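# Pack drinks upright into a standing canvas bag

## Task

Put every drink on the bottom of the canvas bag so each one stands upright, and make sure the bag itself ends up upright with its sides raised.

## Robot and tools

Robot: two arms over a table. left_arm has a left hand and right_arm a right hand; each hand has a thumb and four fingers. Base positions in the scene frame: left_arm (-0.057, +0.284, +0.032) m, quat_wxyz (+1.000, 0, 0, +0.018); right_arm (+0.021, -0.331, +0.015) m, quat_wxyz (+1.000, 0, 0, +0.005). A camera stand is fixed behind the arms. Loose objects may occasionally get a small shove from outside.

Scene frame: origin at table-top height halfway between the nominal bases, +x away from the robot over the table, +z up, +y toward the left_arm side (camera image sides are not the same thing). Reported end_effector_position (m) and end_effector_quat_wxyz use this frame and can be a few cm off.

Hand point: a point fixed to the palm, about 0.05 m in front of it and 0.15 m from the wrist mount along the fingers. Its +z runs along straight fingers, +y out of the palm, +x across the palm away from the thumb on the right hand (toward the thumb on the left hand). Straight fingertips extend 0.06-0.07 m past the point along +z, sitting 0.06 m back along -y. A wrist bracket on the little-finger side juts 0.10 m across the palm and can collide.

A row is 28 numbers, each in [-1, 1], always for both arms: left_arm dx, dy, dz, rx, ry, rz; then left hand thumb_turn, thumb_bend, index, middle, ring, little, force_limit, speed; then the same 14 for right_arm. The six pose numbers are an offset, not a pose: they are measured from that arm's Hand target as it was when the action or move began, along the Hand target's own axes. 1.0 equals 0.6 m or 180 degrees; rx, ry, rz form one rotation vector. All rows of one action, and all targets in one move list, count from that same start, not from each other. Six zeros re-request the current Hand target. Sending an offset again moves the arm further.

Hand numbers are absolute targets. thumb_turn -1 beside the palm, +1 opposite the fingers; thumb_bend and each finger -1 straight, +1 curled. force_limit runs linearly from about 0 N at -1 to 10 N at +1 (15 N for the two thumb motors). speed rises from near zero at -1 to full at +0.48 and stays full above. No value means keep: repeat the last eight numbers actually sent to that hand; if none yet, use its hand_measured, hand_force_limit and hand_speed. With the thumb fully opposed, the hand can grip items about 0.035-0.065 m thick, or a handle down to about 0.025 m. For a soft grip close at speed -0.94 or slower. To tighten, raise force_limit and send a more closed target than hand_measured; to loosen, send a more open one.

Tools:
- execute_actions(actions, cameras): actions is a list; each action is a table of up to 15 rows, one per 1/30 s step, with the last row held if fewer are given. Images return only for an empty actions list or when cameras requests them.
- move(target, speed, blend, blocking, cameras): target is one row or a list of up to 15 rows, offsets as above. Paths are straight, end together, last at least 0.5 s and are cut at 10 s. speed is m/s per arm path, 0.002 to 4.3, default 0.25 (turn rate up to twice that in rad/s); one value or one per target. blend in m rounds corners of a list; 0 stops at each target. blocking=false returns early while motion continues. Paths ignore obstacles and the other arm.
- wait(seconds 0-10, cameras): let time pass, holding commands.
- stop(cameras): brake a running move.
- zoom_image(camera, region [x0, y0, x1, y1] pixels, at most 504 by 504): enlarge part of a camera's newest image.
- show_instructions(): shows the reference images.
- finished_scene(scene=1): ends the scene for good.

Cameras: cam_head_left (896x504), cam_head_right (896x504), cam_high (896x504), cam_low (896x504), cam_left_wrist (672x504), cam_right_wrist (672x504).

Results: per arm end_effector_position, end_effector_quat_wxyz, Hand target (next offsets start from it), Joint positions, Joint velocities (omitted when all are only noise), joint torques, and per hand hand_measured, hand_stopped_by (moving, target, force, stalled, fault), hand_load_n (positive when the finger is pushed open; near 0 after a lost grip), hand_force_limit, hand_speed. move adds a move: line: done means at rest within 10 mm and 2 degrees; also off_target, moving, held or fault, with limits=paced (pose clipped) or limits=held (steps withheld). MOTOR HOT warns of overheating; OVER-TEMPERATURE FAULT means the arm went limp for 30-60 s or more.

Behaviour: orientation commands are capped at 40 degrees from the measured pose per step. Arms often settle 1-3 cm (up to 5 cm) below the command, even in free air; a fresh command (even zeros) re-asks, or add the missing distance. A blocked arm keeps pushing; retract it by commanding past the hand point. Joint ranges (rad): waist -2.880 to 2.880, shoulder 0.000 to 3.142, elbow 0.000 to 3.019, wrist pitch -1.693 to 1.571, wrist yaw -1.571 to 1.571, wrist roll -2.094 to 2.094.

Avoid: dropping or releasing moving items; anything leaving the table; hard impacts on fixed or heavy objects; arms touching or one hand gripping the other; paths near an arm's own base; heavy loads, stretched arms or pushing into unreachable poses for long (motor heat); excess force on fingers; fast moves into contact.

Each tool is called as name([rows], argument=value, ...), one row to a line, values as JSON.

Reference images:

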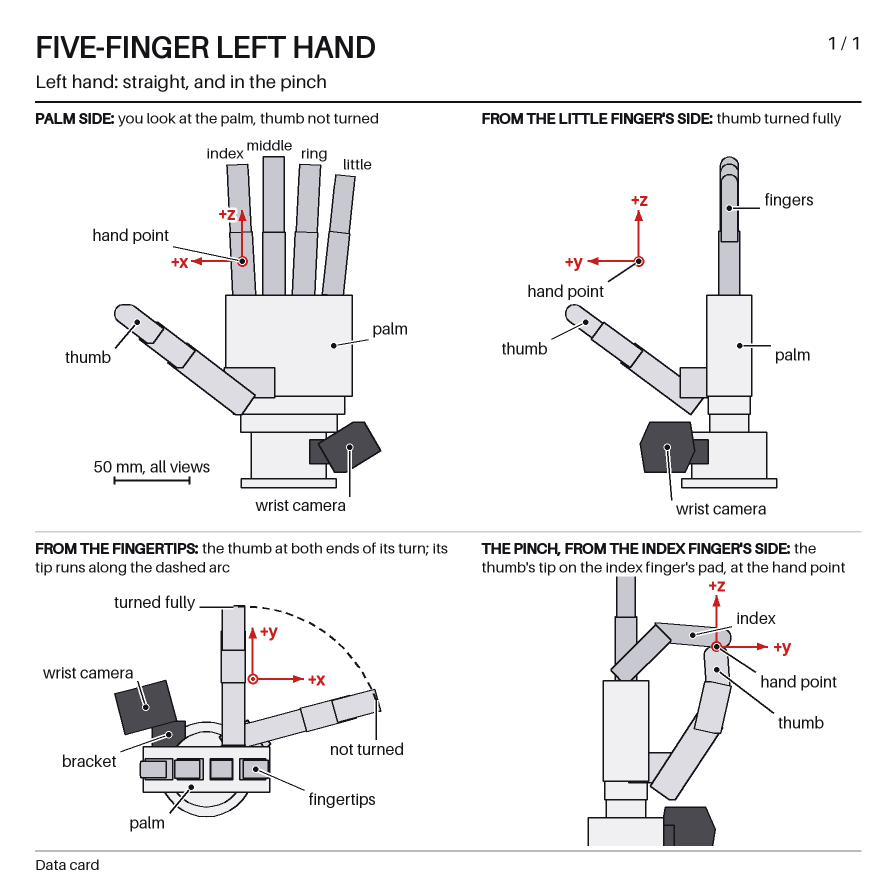

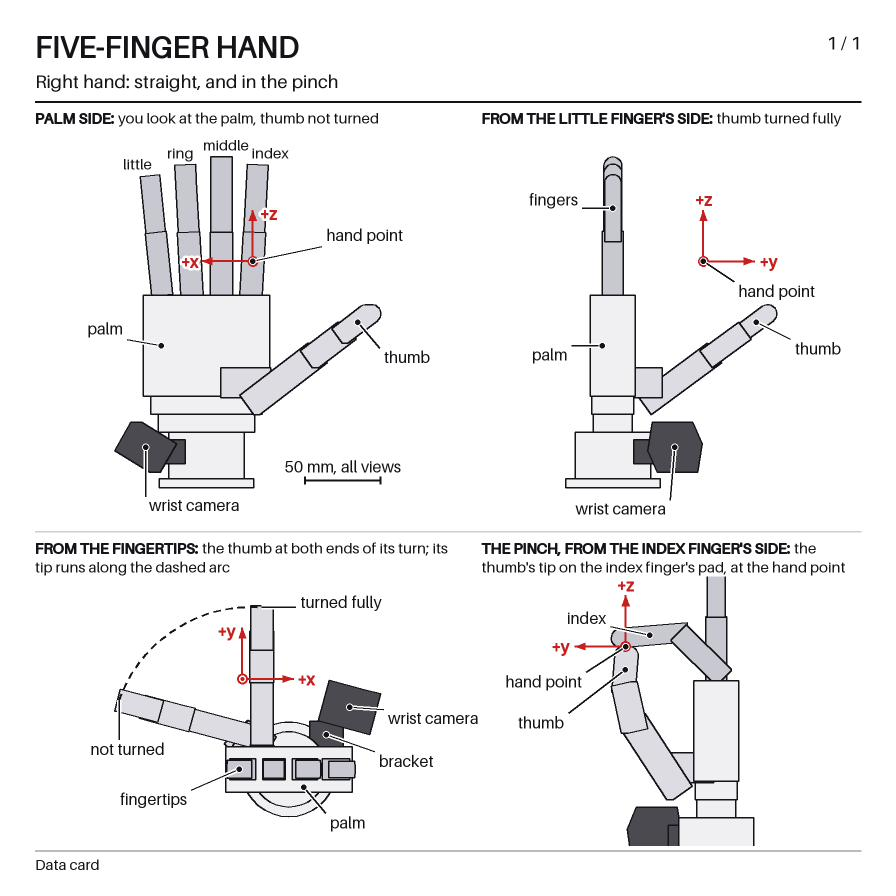

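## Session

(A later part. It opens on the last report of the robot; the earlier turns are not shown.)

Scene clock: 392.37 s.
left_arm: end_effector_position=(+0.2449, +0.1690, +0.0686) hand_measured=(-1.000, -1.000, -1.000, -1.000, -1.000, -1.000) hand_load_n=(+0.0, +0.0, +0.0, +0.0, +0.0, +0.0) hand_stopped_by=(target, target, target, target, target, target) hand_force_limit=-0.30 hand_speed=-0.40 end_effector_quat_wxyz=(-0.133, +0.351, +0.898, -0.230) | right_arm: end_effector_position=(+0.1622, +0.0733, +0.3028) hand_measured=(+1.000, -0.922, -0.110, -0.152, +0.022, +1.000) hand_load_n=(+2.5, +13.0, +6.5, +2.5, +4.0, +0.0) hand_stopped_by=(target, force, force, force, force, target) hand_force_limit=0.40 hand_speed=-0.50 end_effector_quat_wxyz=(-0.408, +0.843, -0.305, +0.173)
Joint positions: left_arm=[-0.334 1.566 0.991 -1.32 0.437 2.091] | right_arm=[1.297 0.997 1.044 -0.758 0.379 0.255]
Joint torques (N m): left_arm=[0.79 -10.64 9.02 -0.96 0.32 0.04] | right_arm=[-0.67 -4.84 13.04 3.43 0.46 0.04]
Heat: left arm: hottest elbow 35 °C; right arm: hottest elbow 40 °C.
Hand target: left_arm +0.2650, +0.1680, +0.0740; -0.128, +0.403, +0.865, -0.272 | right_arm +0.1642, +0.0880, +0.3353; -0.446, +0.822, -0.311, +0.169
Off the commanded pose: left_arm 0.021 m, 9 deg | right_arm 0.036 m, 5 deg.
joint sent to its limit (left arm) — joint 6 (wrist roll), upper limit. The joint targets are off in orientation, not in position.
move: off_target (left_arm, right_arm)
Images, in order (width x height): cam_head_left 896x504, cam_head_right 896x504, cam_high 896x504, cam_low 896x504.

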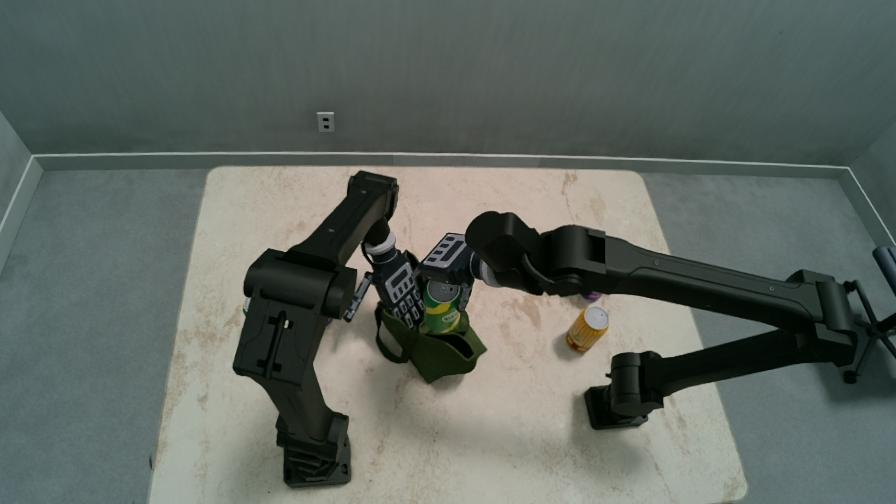

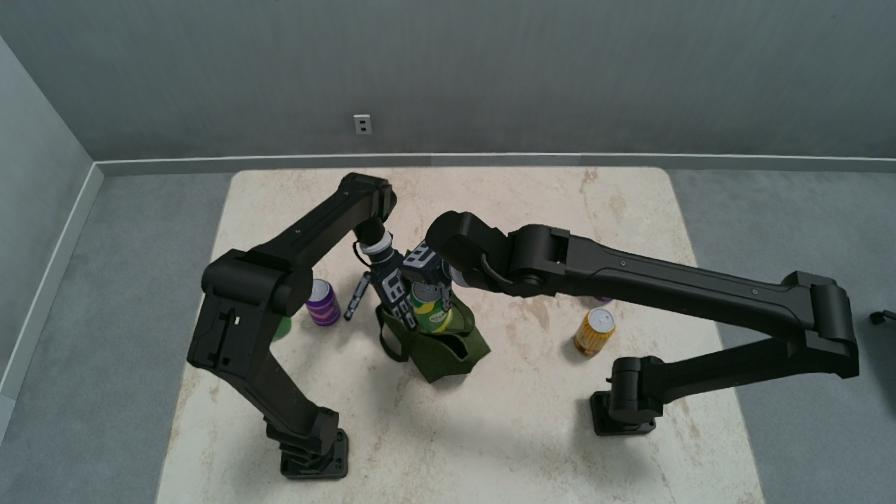

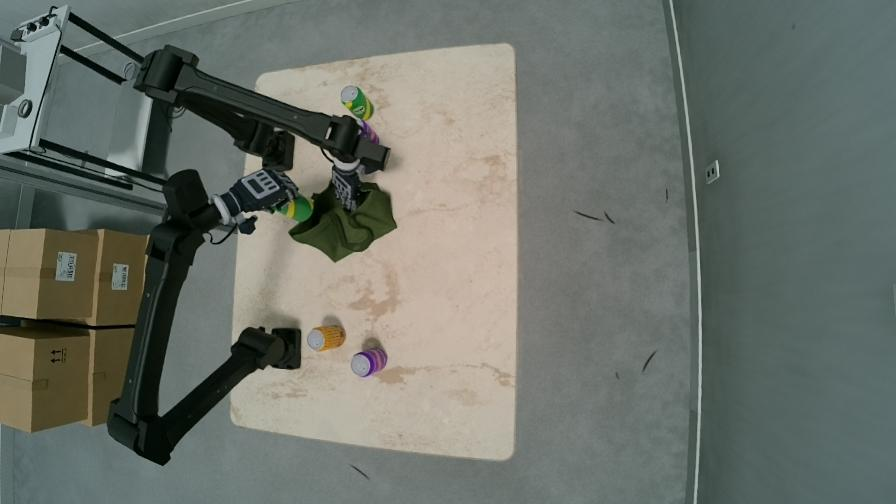

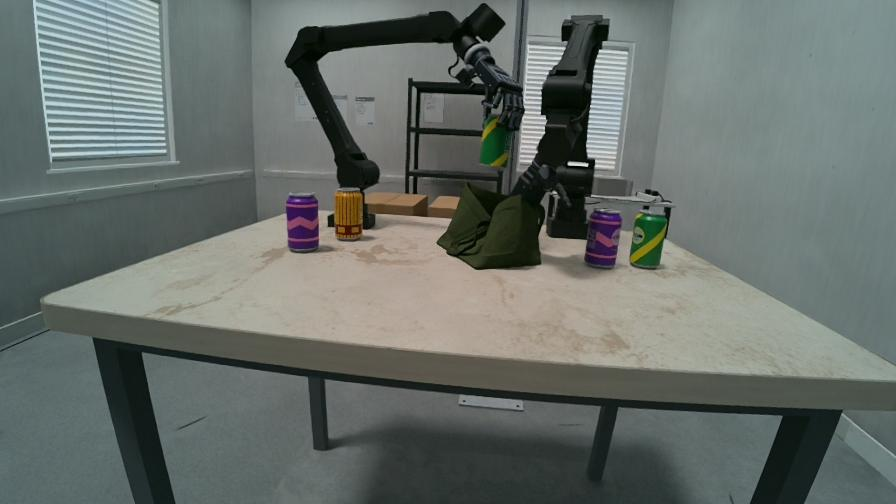

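move(target=[0, 0, 0, 0, 0, 0, -1, -1, -0.3, -0.3, -0.3, -0.3, -0.3, -0.6, 0, 0, 0, 0, 0, 0, 1, -0.918, 0.25, 0.25, 0.35, 1, 0.4, -0.5], speed=0.1, cameras=["cam_high", "cam_head_left", "cam_low"])

zoom_image(camera="cam_high", region=[285, 160, 375, 250])

zoom_image(camera="cam_head_left", region=[380, 250, 500, 390])

Scene clock: 418.30 s.
left_arm: end_effector_position=(+0.2447, +0.1695, +0.0671) hand_measured=(-1.000, -1.000, -0.300, -0.300, -0.300, -0.300) hand_load_n=(-0.5, +0.0, +0.5, +0.0, +0.0, +0.0) hand_stopped_by=(target, target, target, target, target, target) hand_force_limit=-0.30 hand_speed=-0.60 end_effector_quat_wxyz=(-0.135, +0.350, +0.898, -0.231) | right_arm: end_effector_position=(+0.1622, +0.0733, +0.3028) hand_measured=(+1.000, -0.922, -0.110, -0.152, +0.022, +1.000) hand_load_n=(+2.5, +13.0, +7.0, +2.0, +4.0, +0.0) hand_stopped_by=(target, force, force, force, force, target) hand_force_limit=0.40 hand_speed=-0.50 end_effector_quat_wxyz=(-0.408, +0.843, -0.305, +0.173)
Joint positions: left_arm=[-0.332 1.571 0.991 -1.32 0.438 2.092] | right_arm=[1.297 0.997 1.044 -0.758 0.379 0.255]
Joint torques (N m): left_arm=[0.56 -11.11 9.02 -0.96 0.25 0.02] | right_arm=[-0.73 -4.84 13.04 3.43 0.46 0.06]
Heat: left arm: hottest elbow 35 °C; right arm: hottest elbow 40 °C.
Hand target: left_arm +0.2650, +0.1680, +0.0740; -0.128, +0.403, +0.865, -0.272 | right_arm +0.1642, +0.0880, +0.3353; -0.446, +0.822, -0.311, +0.169
Off the commanded pose: left_arm 0.022 m, 9 deg | right_arm 0.036 m, 5 deg.
joint sent to its limit (left arm) — joint 6 (wrist roll), upper limit. The joint targets are off in orientation, not in position.
move: off_target (left_arm, right_arm)
Images, in order (width x height): cam_head_left 896x504, cam_high 896x504, cam_low 896x504.

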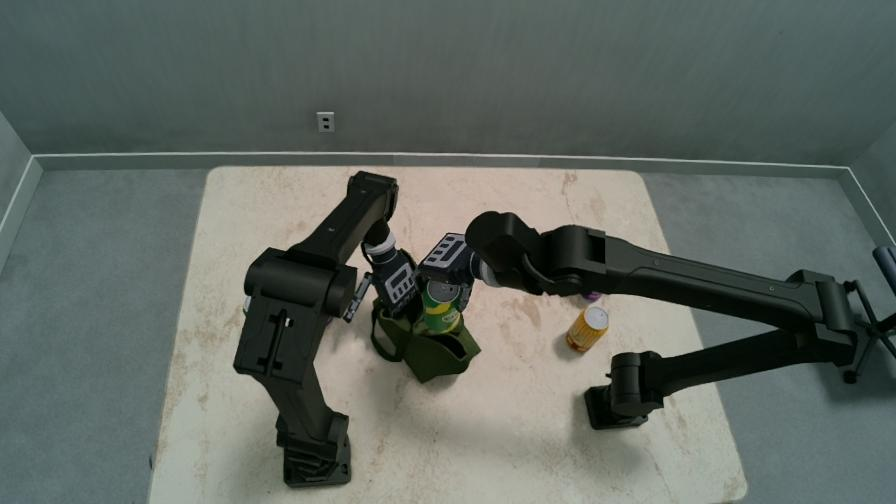

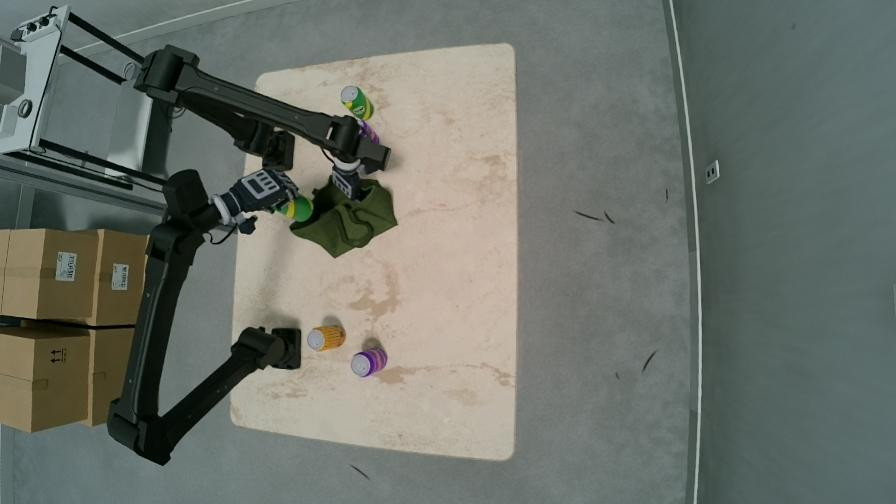

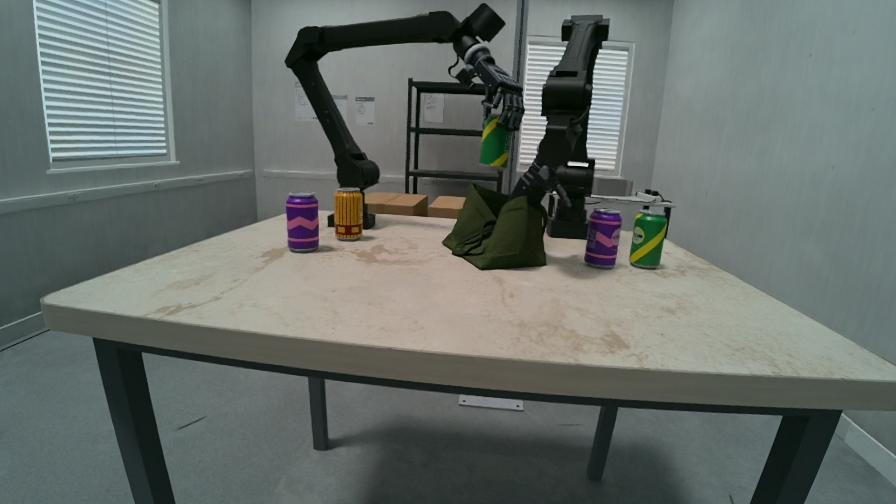

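Scaled by 5.600 from the camera's 896x504 image, which has a finer 1280x720 frame.

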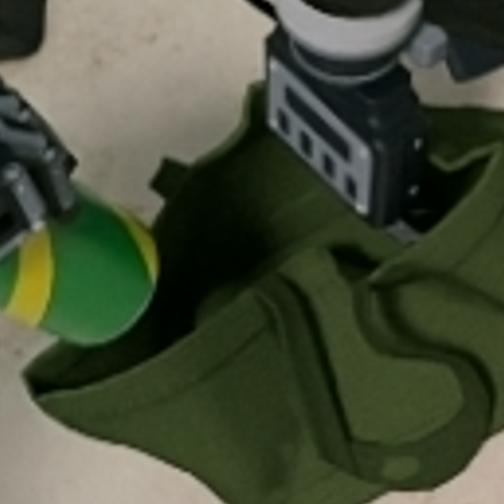

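Scaled by 3.600 from the camera's 896x504 image, which has a finer 1280x720 frame.

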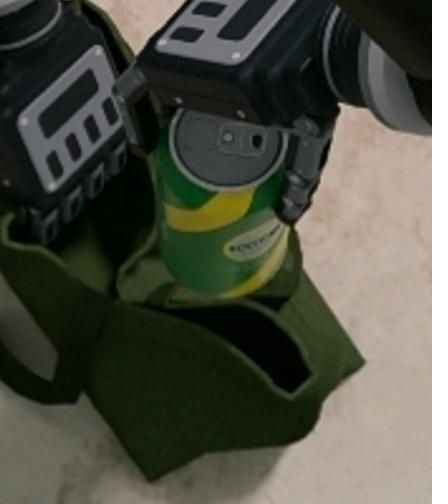

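move(target=[0, 0, 0, 0, 0, 0, -1, -1, -0.3, -0.3, -0.3, -0.3, -0.3, -0.6, -0.0048, 0.0525, 0.1033, 0, 0, 0, 1, -0.918, 0.25, 0.25, 0.35, 1, 0.4, -0.5], speed=0.08, cameras=["cam_high", "cam_head_left", "cam_head_right", "cam_low"])

zoom_image(camera="cam_high", region=[285, 160, 375, 250])

zoom_image(camera="cam_head_left", region=[380, 250, 500, 390])

zoom_image(camera="cam_low", region=[430, 120, 570, 280])

Scene clock: 425.80 s.
left_arm: end_effector_position=(+0.2447, +0.1695, +0.0671) hand_measured=(-1.000, -1.000, -0.300, -0.300, -0.300, -0.300) hand_load_n=(+0.0, -0.5, +1.0, +0.0, +0.0, +0.0) hand_stopped_by=(target, target, target, target, target, target) hand_force_limit=-0.30 hand_speed=-0.60 end_effector_quat_wxyz=(-0.135, +0.350, +0.898, -0.231) | right_arm: end_effector_position=(+0.1784, +0.1099, +0.2605) hand_measured=(+1.000, -0.922, -0.110, -0.152, +0.022, +1.000) hand_load_n=(+2.5, +13.0, +6.5, +2.5, +3.5, +0.0) hand_stopped_by=(target, force, force, force, force, target) hand_force_limit=0.40 hand_speed=-0.50 end_effector_quat_wxyz=(-0.425, +0.834, -0.309, +0.168)
Joint positions: left_arm=[-0.332 1.571 0.991 -1.32 0.438 2.092] | right_arm=[1.275 1.09 0.977 -0.559 0.357 0.249]
Joint torques (N m): left_arm=[0.62 -11.11 9.01 -0.98 0.25 0.02] | right_arm=[-1.85 -6.07 10.43 3.52 0.19 -0.09]
Heat: left arm: hottest elbow 35 °C; right arm: hottest elbow 40 °C.
Hand target: left_arm +0.2650, +0.1680, +0.0740; -0.128, +0.403, +0.865, -0.272 | right_arm +0.1850, +0.1160, +0.2752; -0.446, +0.822, -0.311, +0.169
Off the commanded pose: left_arm 0.022 m, 9 deg | right_arm 0.017 m, 3 deg.
joint sent to its limit (left arm) — joint 6 (wrist roll), upper limit. The joint targets are off in orientation, not in position.
move: off_target (left_arm, right_arm)
Images, in order (width x height): cam_head_left 896x504, cam_head_right 896x504, cam_high 896x504, cam_low 896x504.

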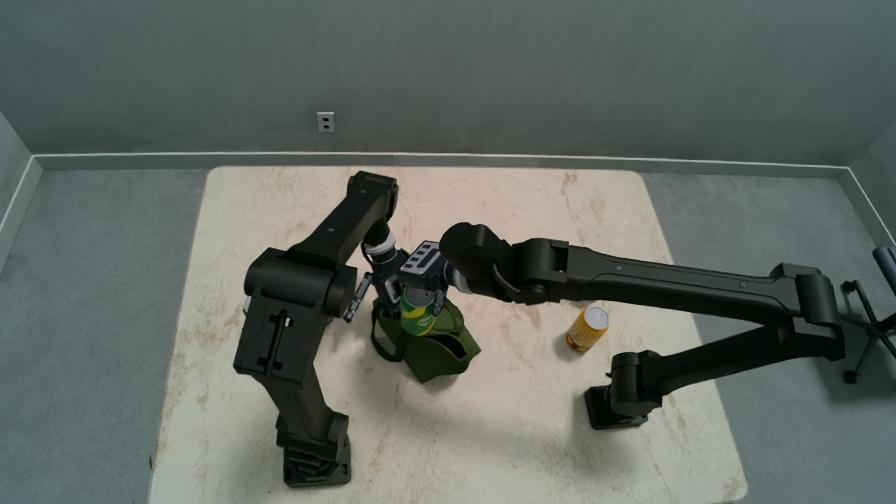

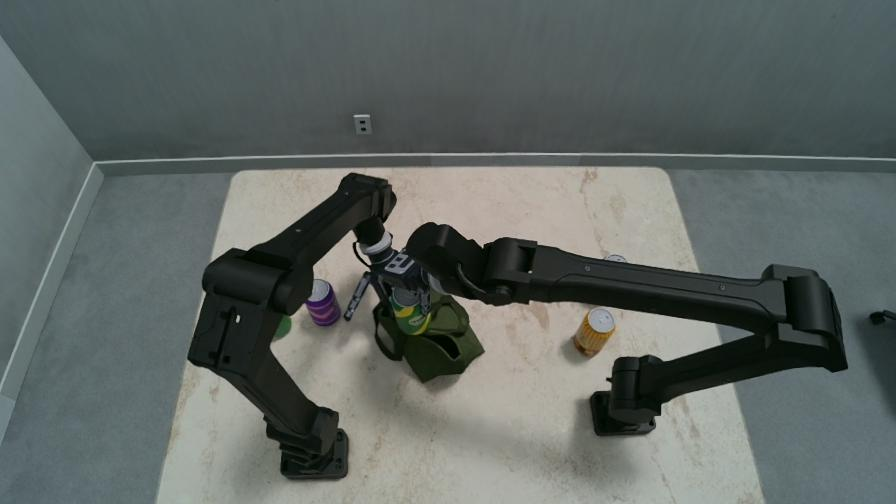

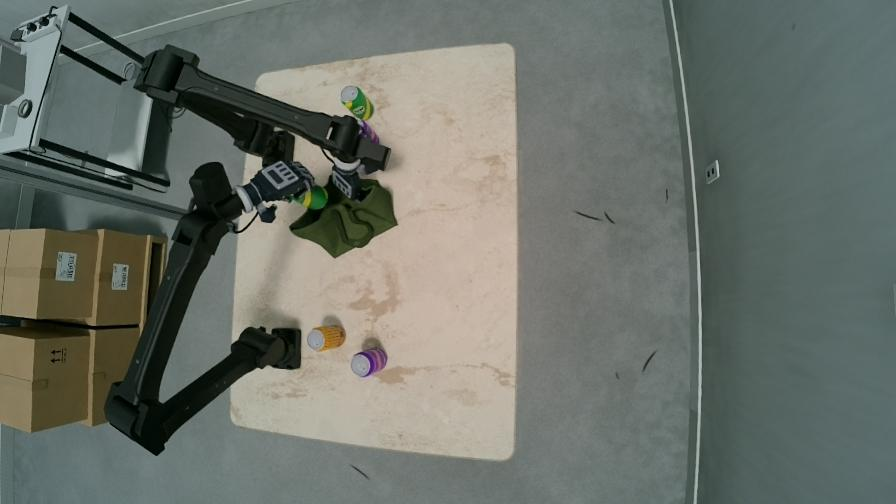

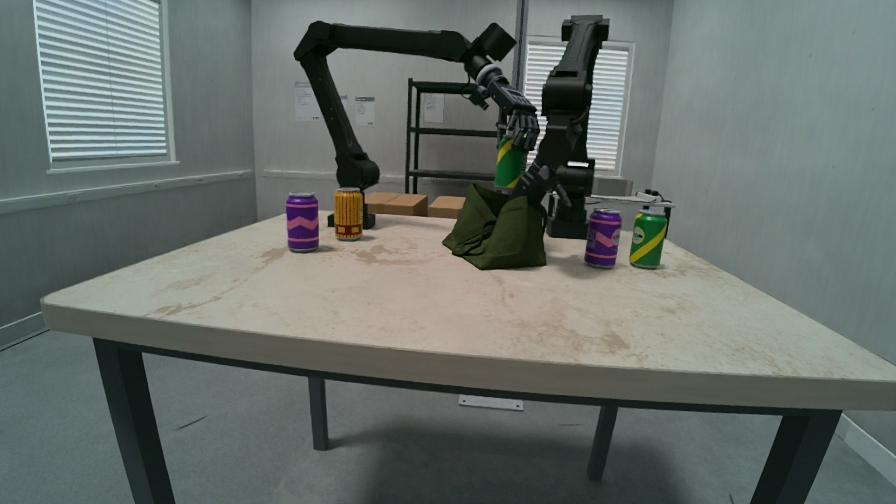

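Scaled by 5.600 from the camera's 896x504 image, which has a finer 1280x720 frame.

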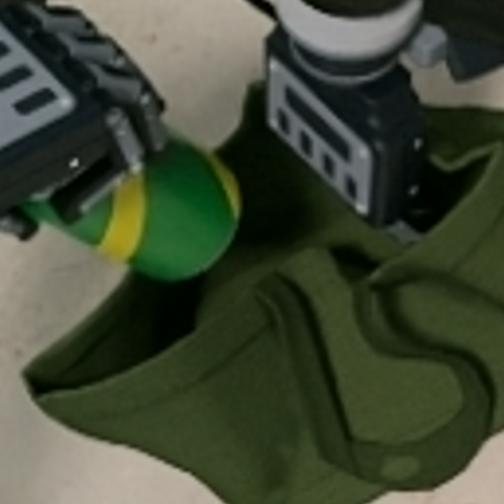

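Scaled by 3.600 from the camera's 896x504 image, which has a finer 1280x720 frame.

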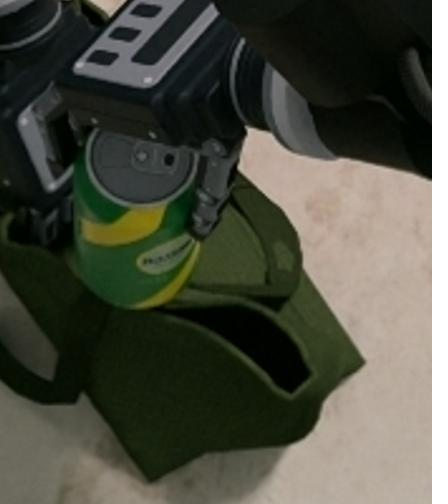

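Scaled by 3.150 from the camera's 896x504 image, which has a finer 1280x720 frame.

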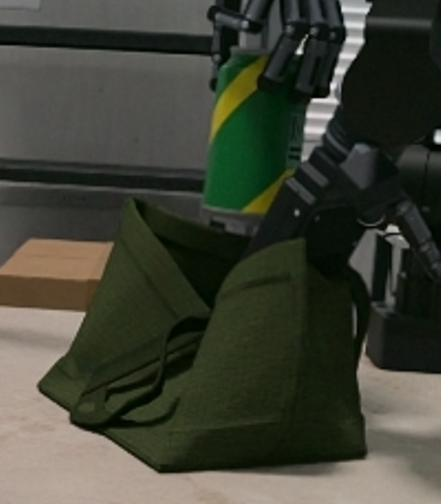

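zoom_image(camera="cam_low", region=[465, 150, 545, 220])

zoom_image(camera="cam_head_left", region=[380, 280, 460, 360])

zoom_image(camera="cam_head_right", region=[360, 260, 480, 380])

Scaled by 6.300 from the camera's 896x504 image, which has a finer 1280x720 frame.

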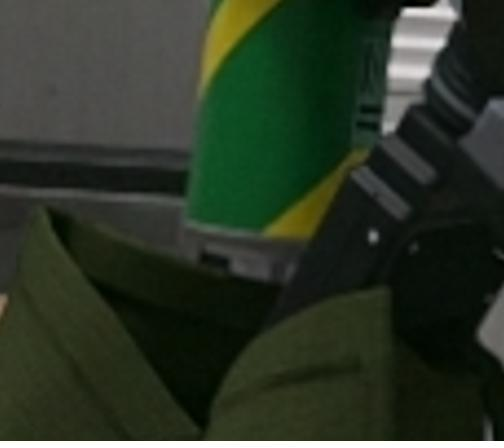

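Scaled by 6.300 from the camera's 896x504 image, which has a finer 1280x720 frame.

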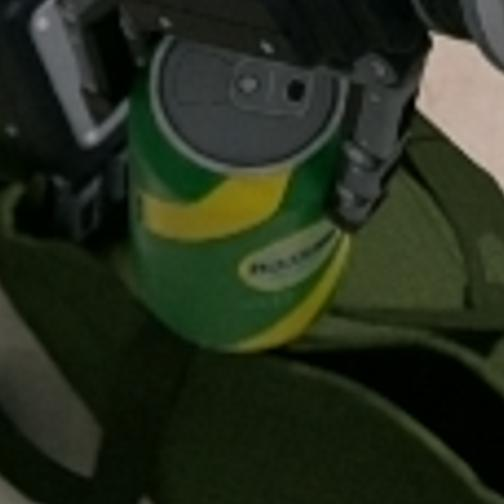

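Scaled by 4.200 from the camera's 896x504 image, which has a finer 1280x720 frame.

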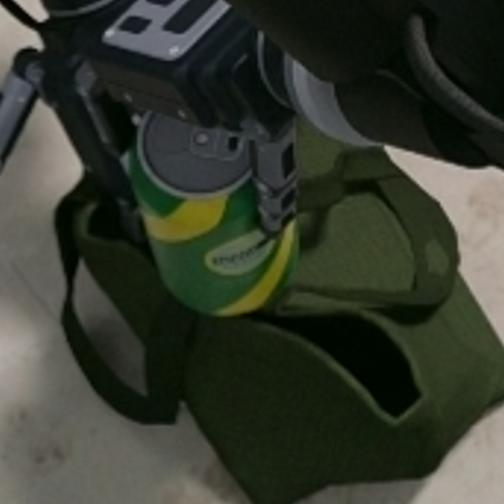

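move(target=[0, 0, 0, 0, 0, 0, -1, -1, -0.3, -0.3, -0.3, -0.3, -0.3, -0.6, 0.0148, 0.0447, 0.0343, 0, 0, 0, 1, -0.918, 0.25, 0.25, 0.35, 1, 0.4, -0.5], speed=0.06, cameras=["cam_high", "cam_head_left", "cam_head_right", "cam_low"])

zoom_image(camera="cam_high", region=[285, 160, 375, 250])

zoom_image(camera="cam_head_left", region=[370, 270, 490, 390])

zoom_image(camera="cam_low", region=[455, 140, 555, 240])

Scene clock: 433.23 s.
left_arm: end_effector_position=(+0.2447, +0.1695, +0.0671) hand_measured=(-1.000, -1.000, -0.300, -0.300, -0.300, -0.300) hand_load_n=(+0.0, +0.0, +0.5, +0.0, +0.0, +0.0) hand_stopped_by=(target, target, target, target, target, target) hand_force_limit=-0.30 hand_speed=-0.60 end_effector_quat_wxyz=(-0.135, +0.350, +0.898, -0.231) | right_arm: end_effector_position=(+0.1879, +0.1053, +0.2286) hand_measured=(+1.000, -0.922, -0.110, -0.152, +0.022, +1.000) hand_load_n=(+2.0, +13.0, +6.5, +2.5, +3.5, +0.0) hand_stopped_by=(target, force, force, force, force, target) hand_force_limit=0.40 hand_speed=-0.50 end_effector_quat_wxyz=(-0.426, +0.833, -0.309, +0.169)
Joint positions: left_arm=[-0.332 1.571 0.991 -1.32 0.438 2.092] | right_arm=[1.246 1.098 0.895 -0.459 0.337 0.229]
Joint torques (N m): left_arm=[0.62 -11.16 9.01 -0.99 0.25 0.02] | right_arm=[-1.61 -6.12 10.19 3.54 0.1 -0.07]
Heat: left arm: hottest elbow 35 °C; right arm: hottest elbow 40 °C.
Hand target: left_arm +0.2650, +0.1679, +0.0741; -0.128, +0.403, +0.865, -0.272 | right_arm +0.1934, +0.1121, +0.2414; -0.446, +0.822, -0.311, +0.169
Off the commanded pose: left_arm 0.022 m, 9 deg | right_arm 0.016 m, 3 deg.
joint sent to its limit (left arm) — joint 6 (wrist roll), upper limit. The joint targets are off in orientation, not in position.
move: off_target (left_arm, right_arm)
Images, in order (width x height): cam_head_left 896x504, cam_head_right 896x504, cam_high 896x504, cam_low 896x504.

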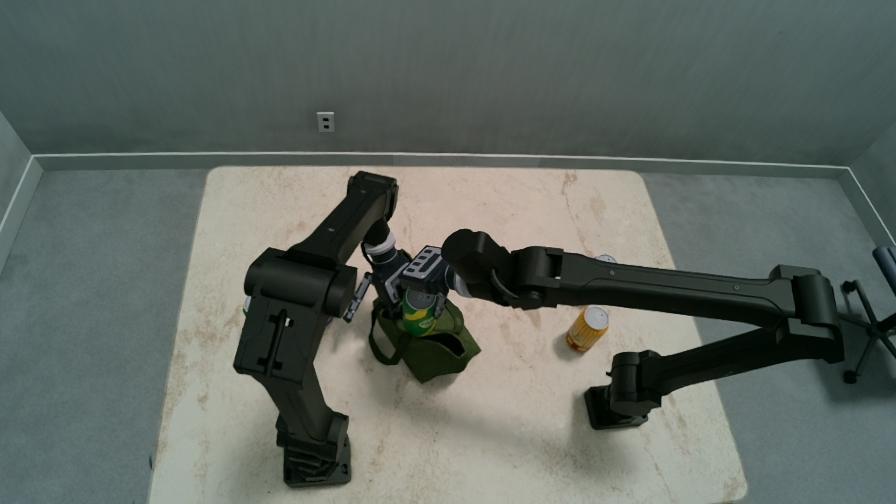

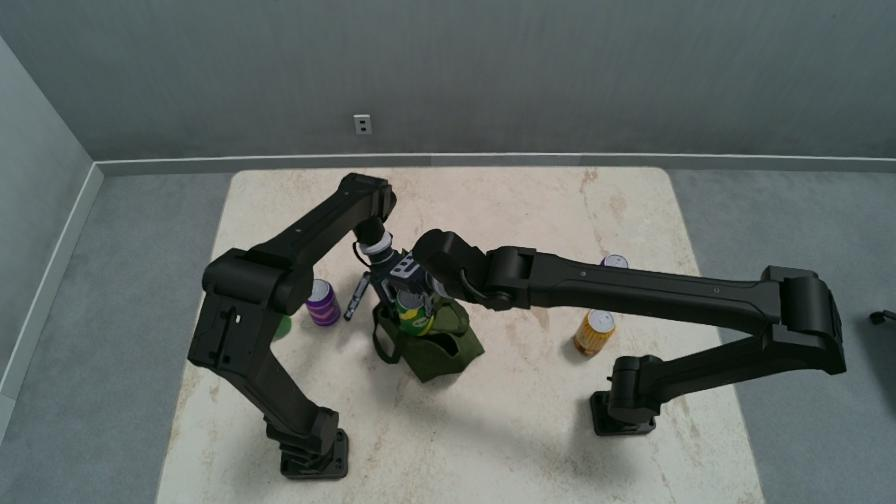

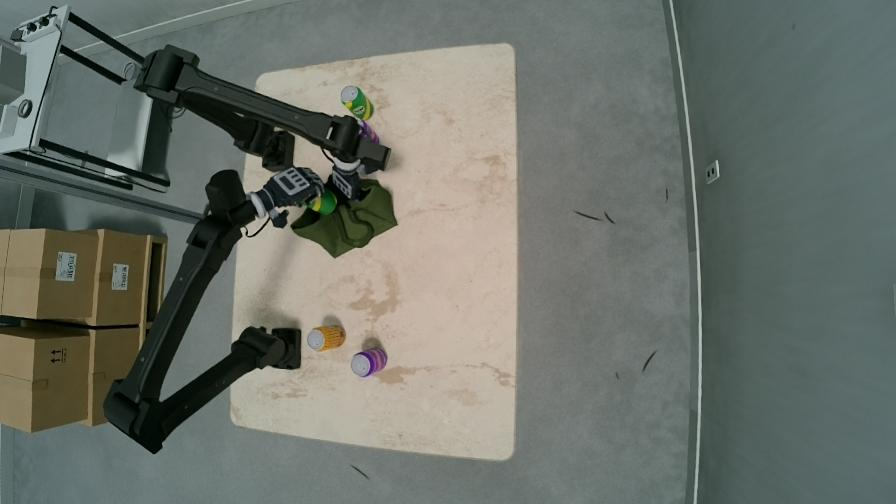

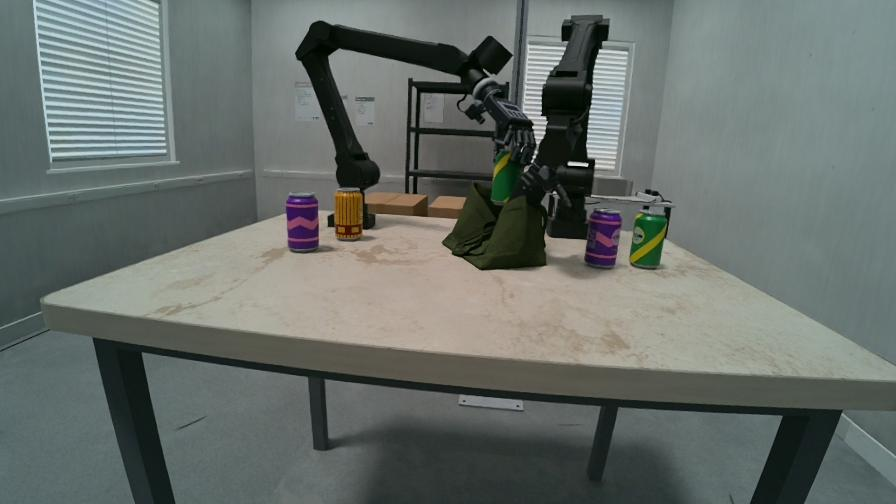

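Scaled by 5.600 from the camera's 896x504 image, which has a finer 1280x720 frame.

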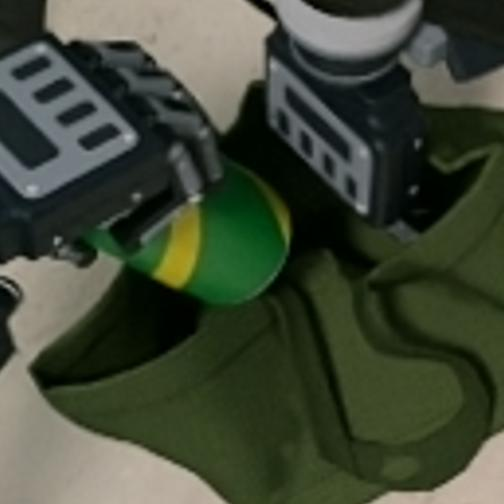

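Scaled by 4.200 from the camera's 896x504 image, which has a finer 1280x720 frame.

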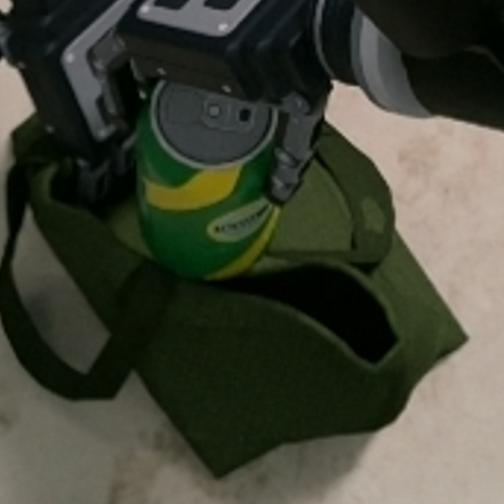

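Scaled by 5.040 from the camera's 896x504 image, which has a finer 1280x720 frame.

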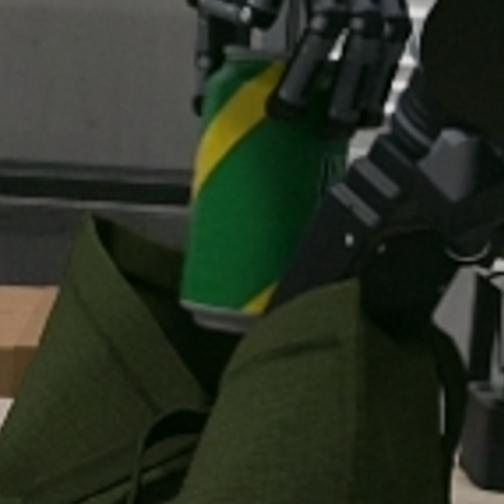

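move(target=[-0.0147, -0.0096, 0.0232, -0.0222, 0.0025, -0.0422, -1, -1, -0.3, -0.3, -0.3, -0.3, -0.3, -0.6, 0, 0, 0, 0, 0, 0, 1, -0.918, 0.25, 0.25, 0.35, 1, 0.4, -0.5], speed=0.05, cameras=["cam_high", "cam_head_left", "cam_low"])

zoom_image(camera="cam_high", region=[285, 160, 375, 250])

zoom_image(camera="cam_head_left", region=[370, 270, 490, 390])

zoom_image(camera="cam_low", region=[455, 140, 555, 240])

Scene clock: 436.63 s.
left_arm: end_effector_position=(+0.2433, +0.1621, +0.0598) hand_measured=(-1.000, -1.000, -0.300, -0.300, -0.300, -0.300) hand_load_n=(+0.0, +0.0, +0.0, +0.0, +0.0, +0.0) hand_stopped_by=(target, target, target, target, target, target) hand_force_limit=-0.30 hand_speed=-0.60 end_effector_quat_wxyz=(-0.149, +0.348, +0.896, -0.233) | right_arm: end_effector_position=(+0.1879, +0.1052, +0.2286) hand_measured=(+1.000, -0.922, -0.110, -0.152, +0.022, +1.000) hand_load_n=(+2.5, +13.0, +6.5, +2.5, +3.5, +0.0) hand_stopped_by=(target, force, force, force, force, target) hand_force_limit=0.40 hand_speed=-0.50 end_effector_quat_wxyz=(-0.426, +0.834, -0.309, +0.169)
Joint positions: left_arm=[-0.35 1.605 1.003 -1.32 0.445 2.078] | right_arm=[1.246 1.098 0.895 -0.459 0.337 0.228]
Joint torques (N m): left_arm=[-0.79 -11.58 8.8 -0.66 0.46 -0.27] | right_arm=[-1.67 -5.89 10.21 3.54 0.1 -0.07]
Heat: left arm: hottest elbow 35 °C; right arm: hottest elbow 40 °C.
Hand target: left_arm +0.2609, +0.1531, +0.0659; -0.135, +0.350, +0.898, -0.231 | right_arm +0.1934, +0.1121, +0.2414; -0.446, +0.822, -0.311, +0.169
Off the commanded pose: left_arm 0.021 m, 2 deg | right_arm 0.016 m, 3 deg.
move: off_target (left_arm, right_arm)
Images, in order (width x height): cam_head_left 896x504, cam_high 896x504, cam_low 896x504.

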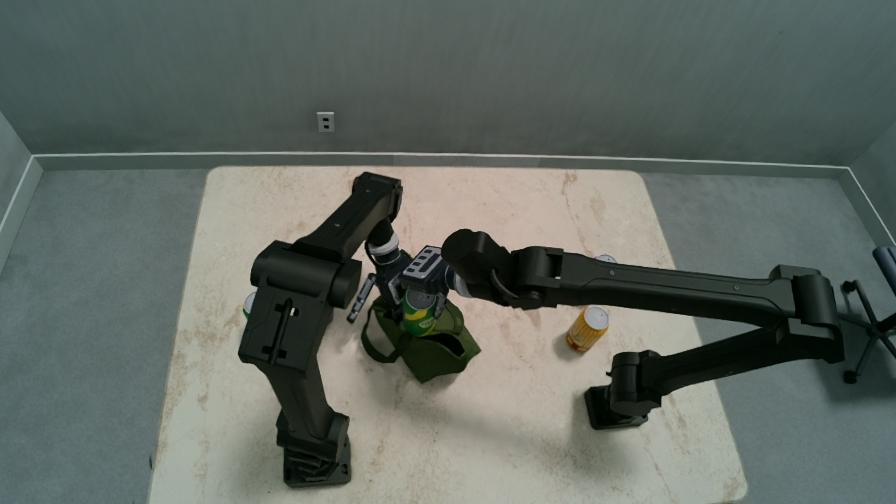

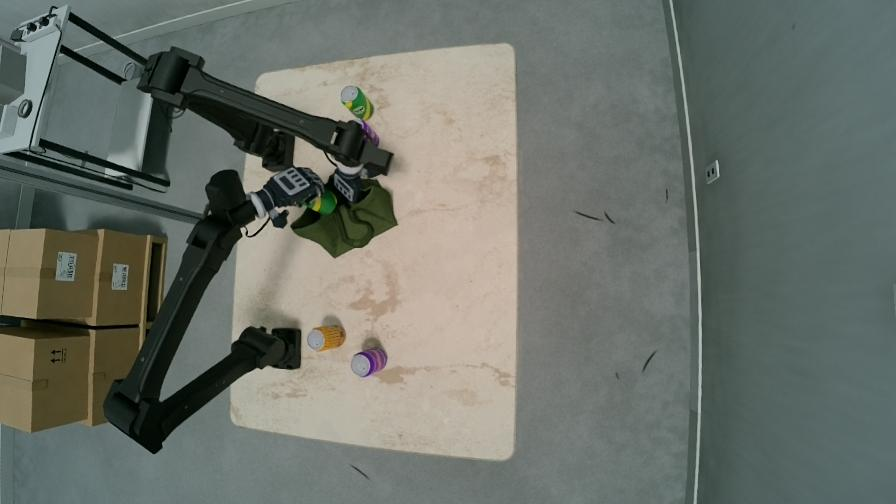

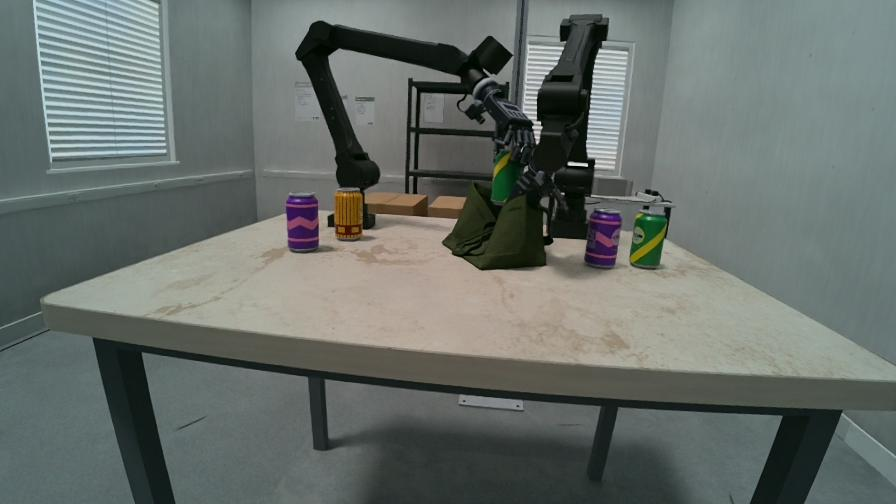

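Scaled by 5.600 from the camera's 896x504 image, which has a finer 1280x720 frame.

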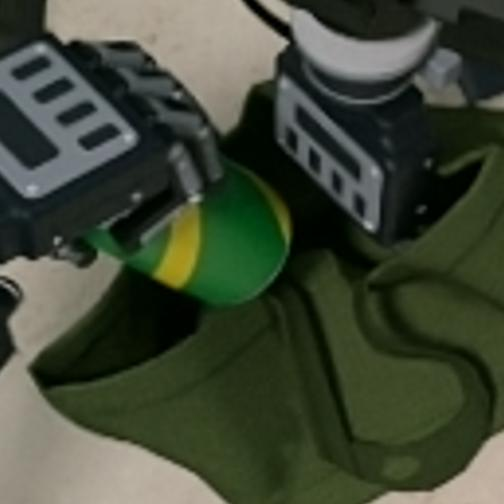

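Scaled by 4.200 from the camera's 896x504 image, which has a finer 1280x720 frame.

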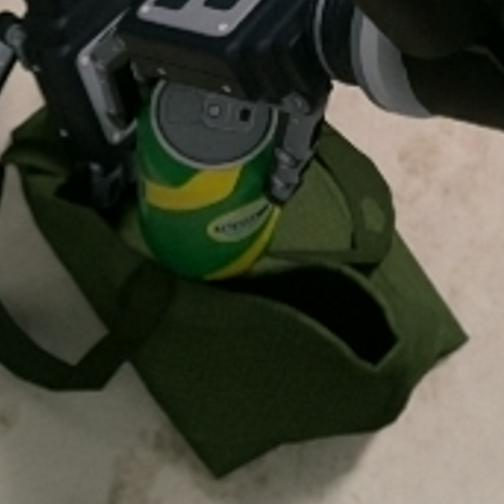

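Scaled by 5.040 from the camera's 896x504 image, which has a finer 1280x720 frame.

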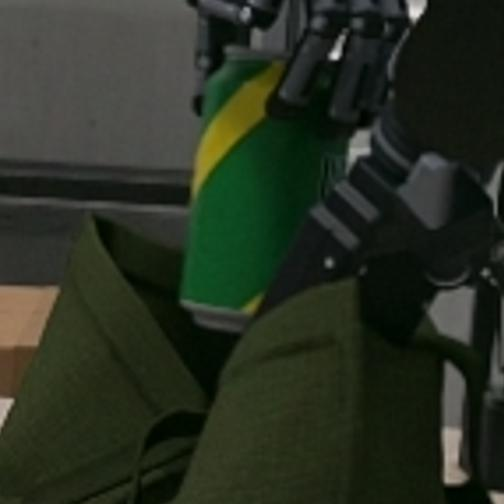

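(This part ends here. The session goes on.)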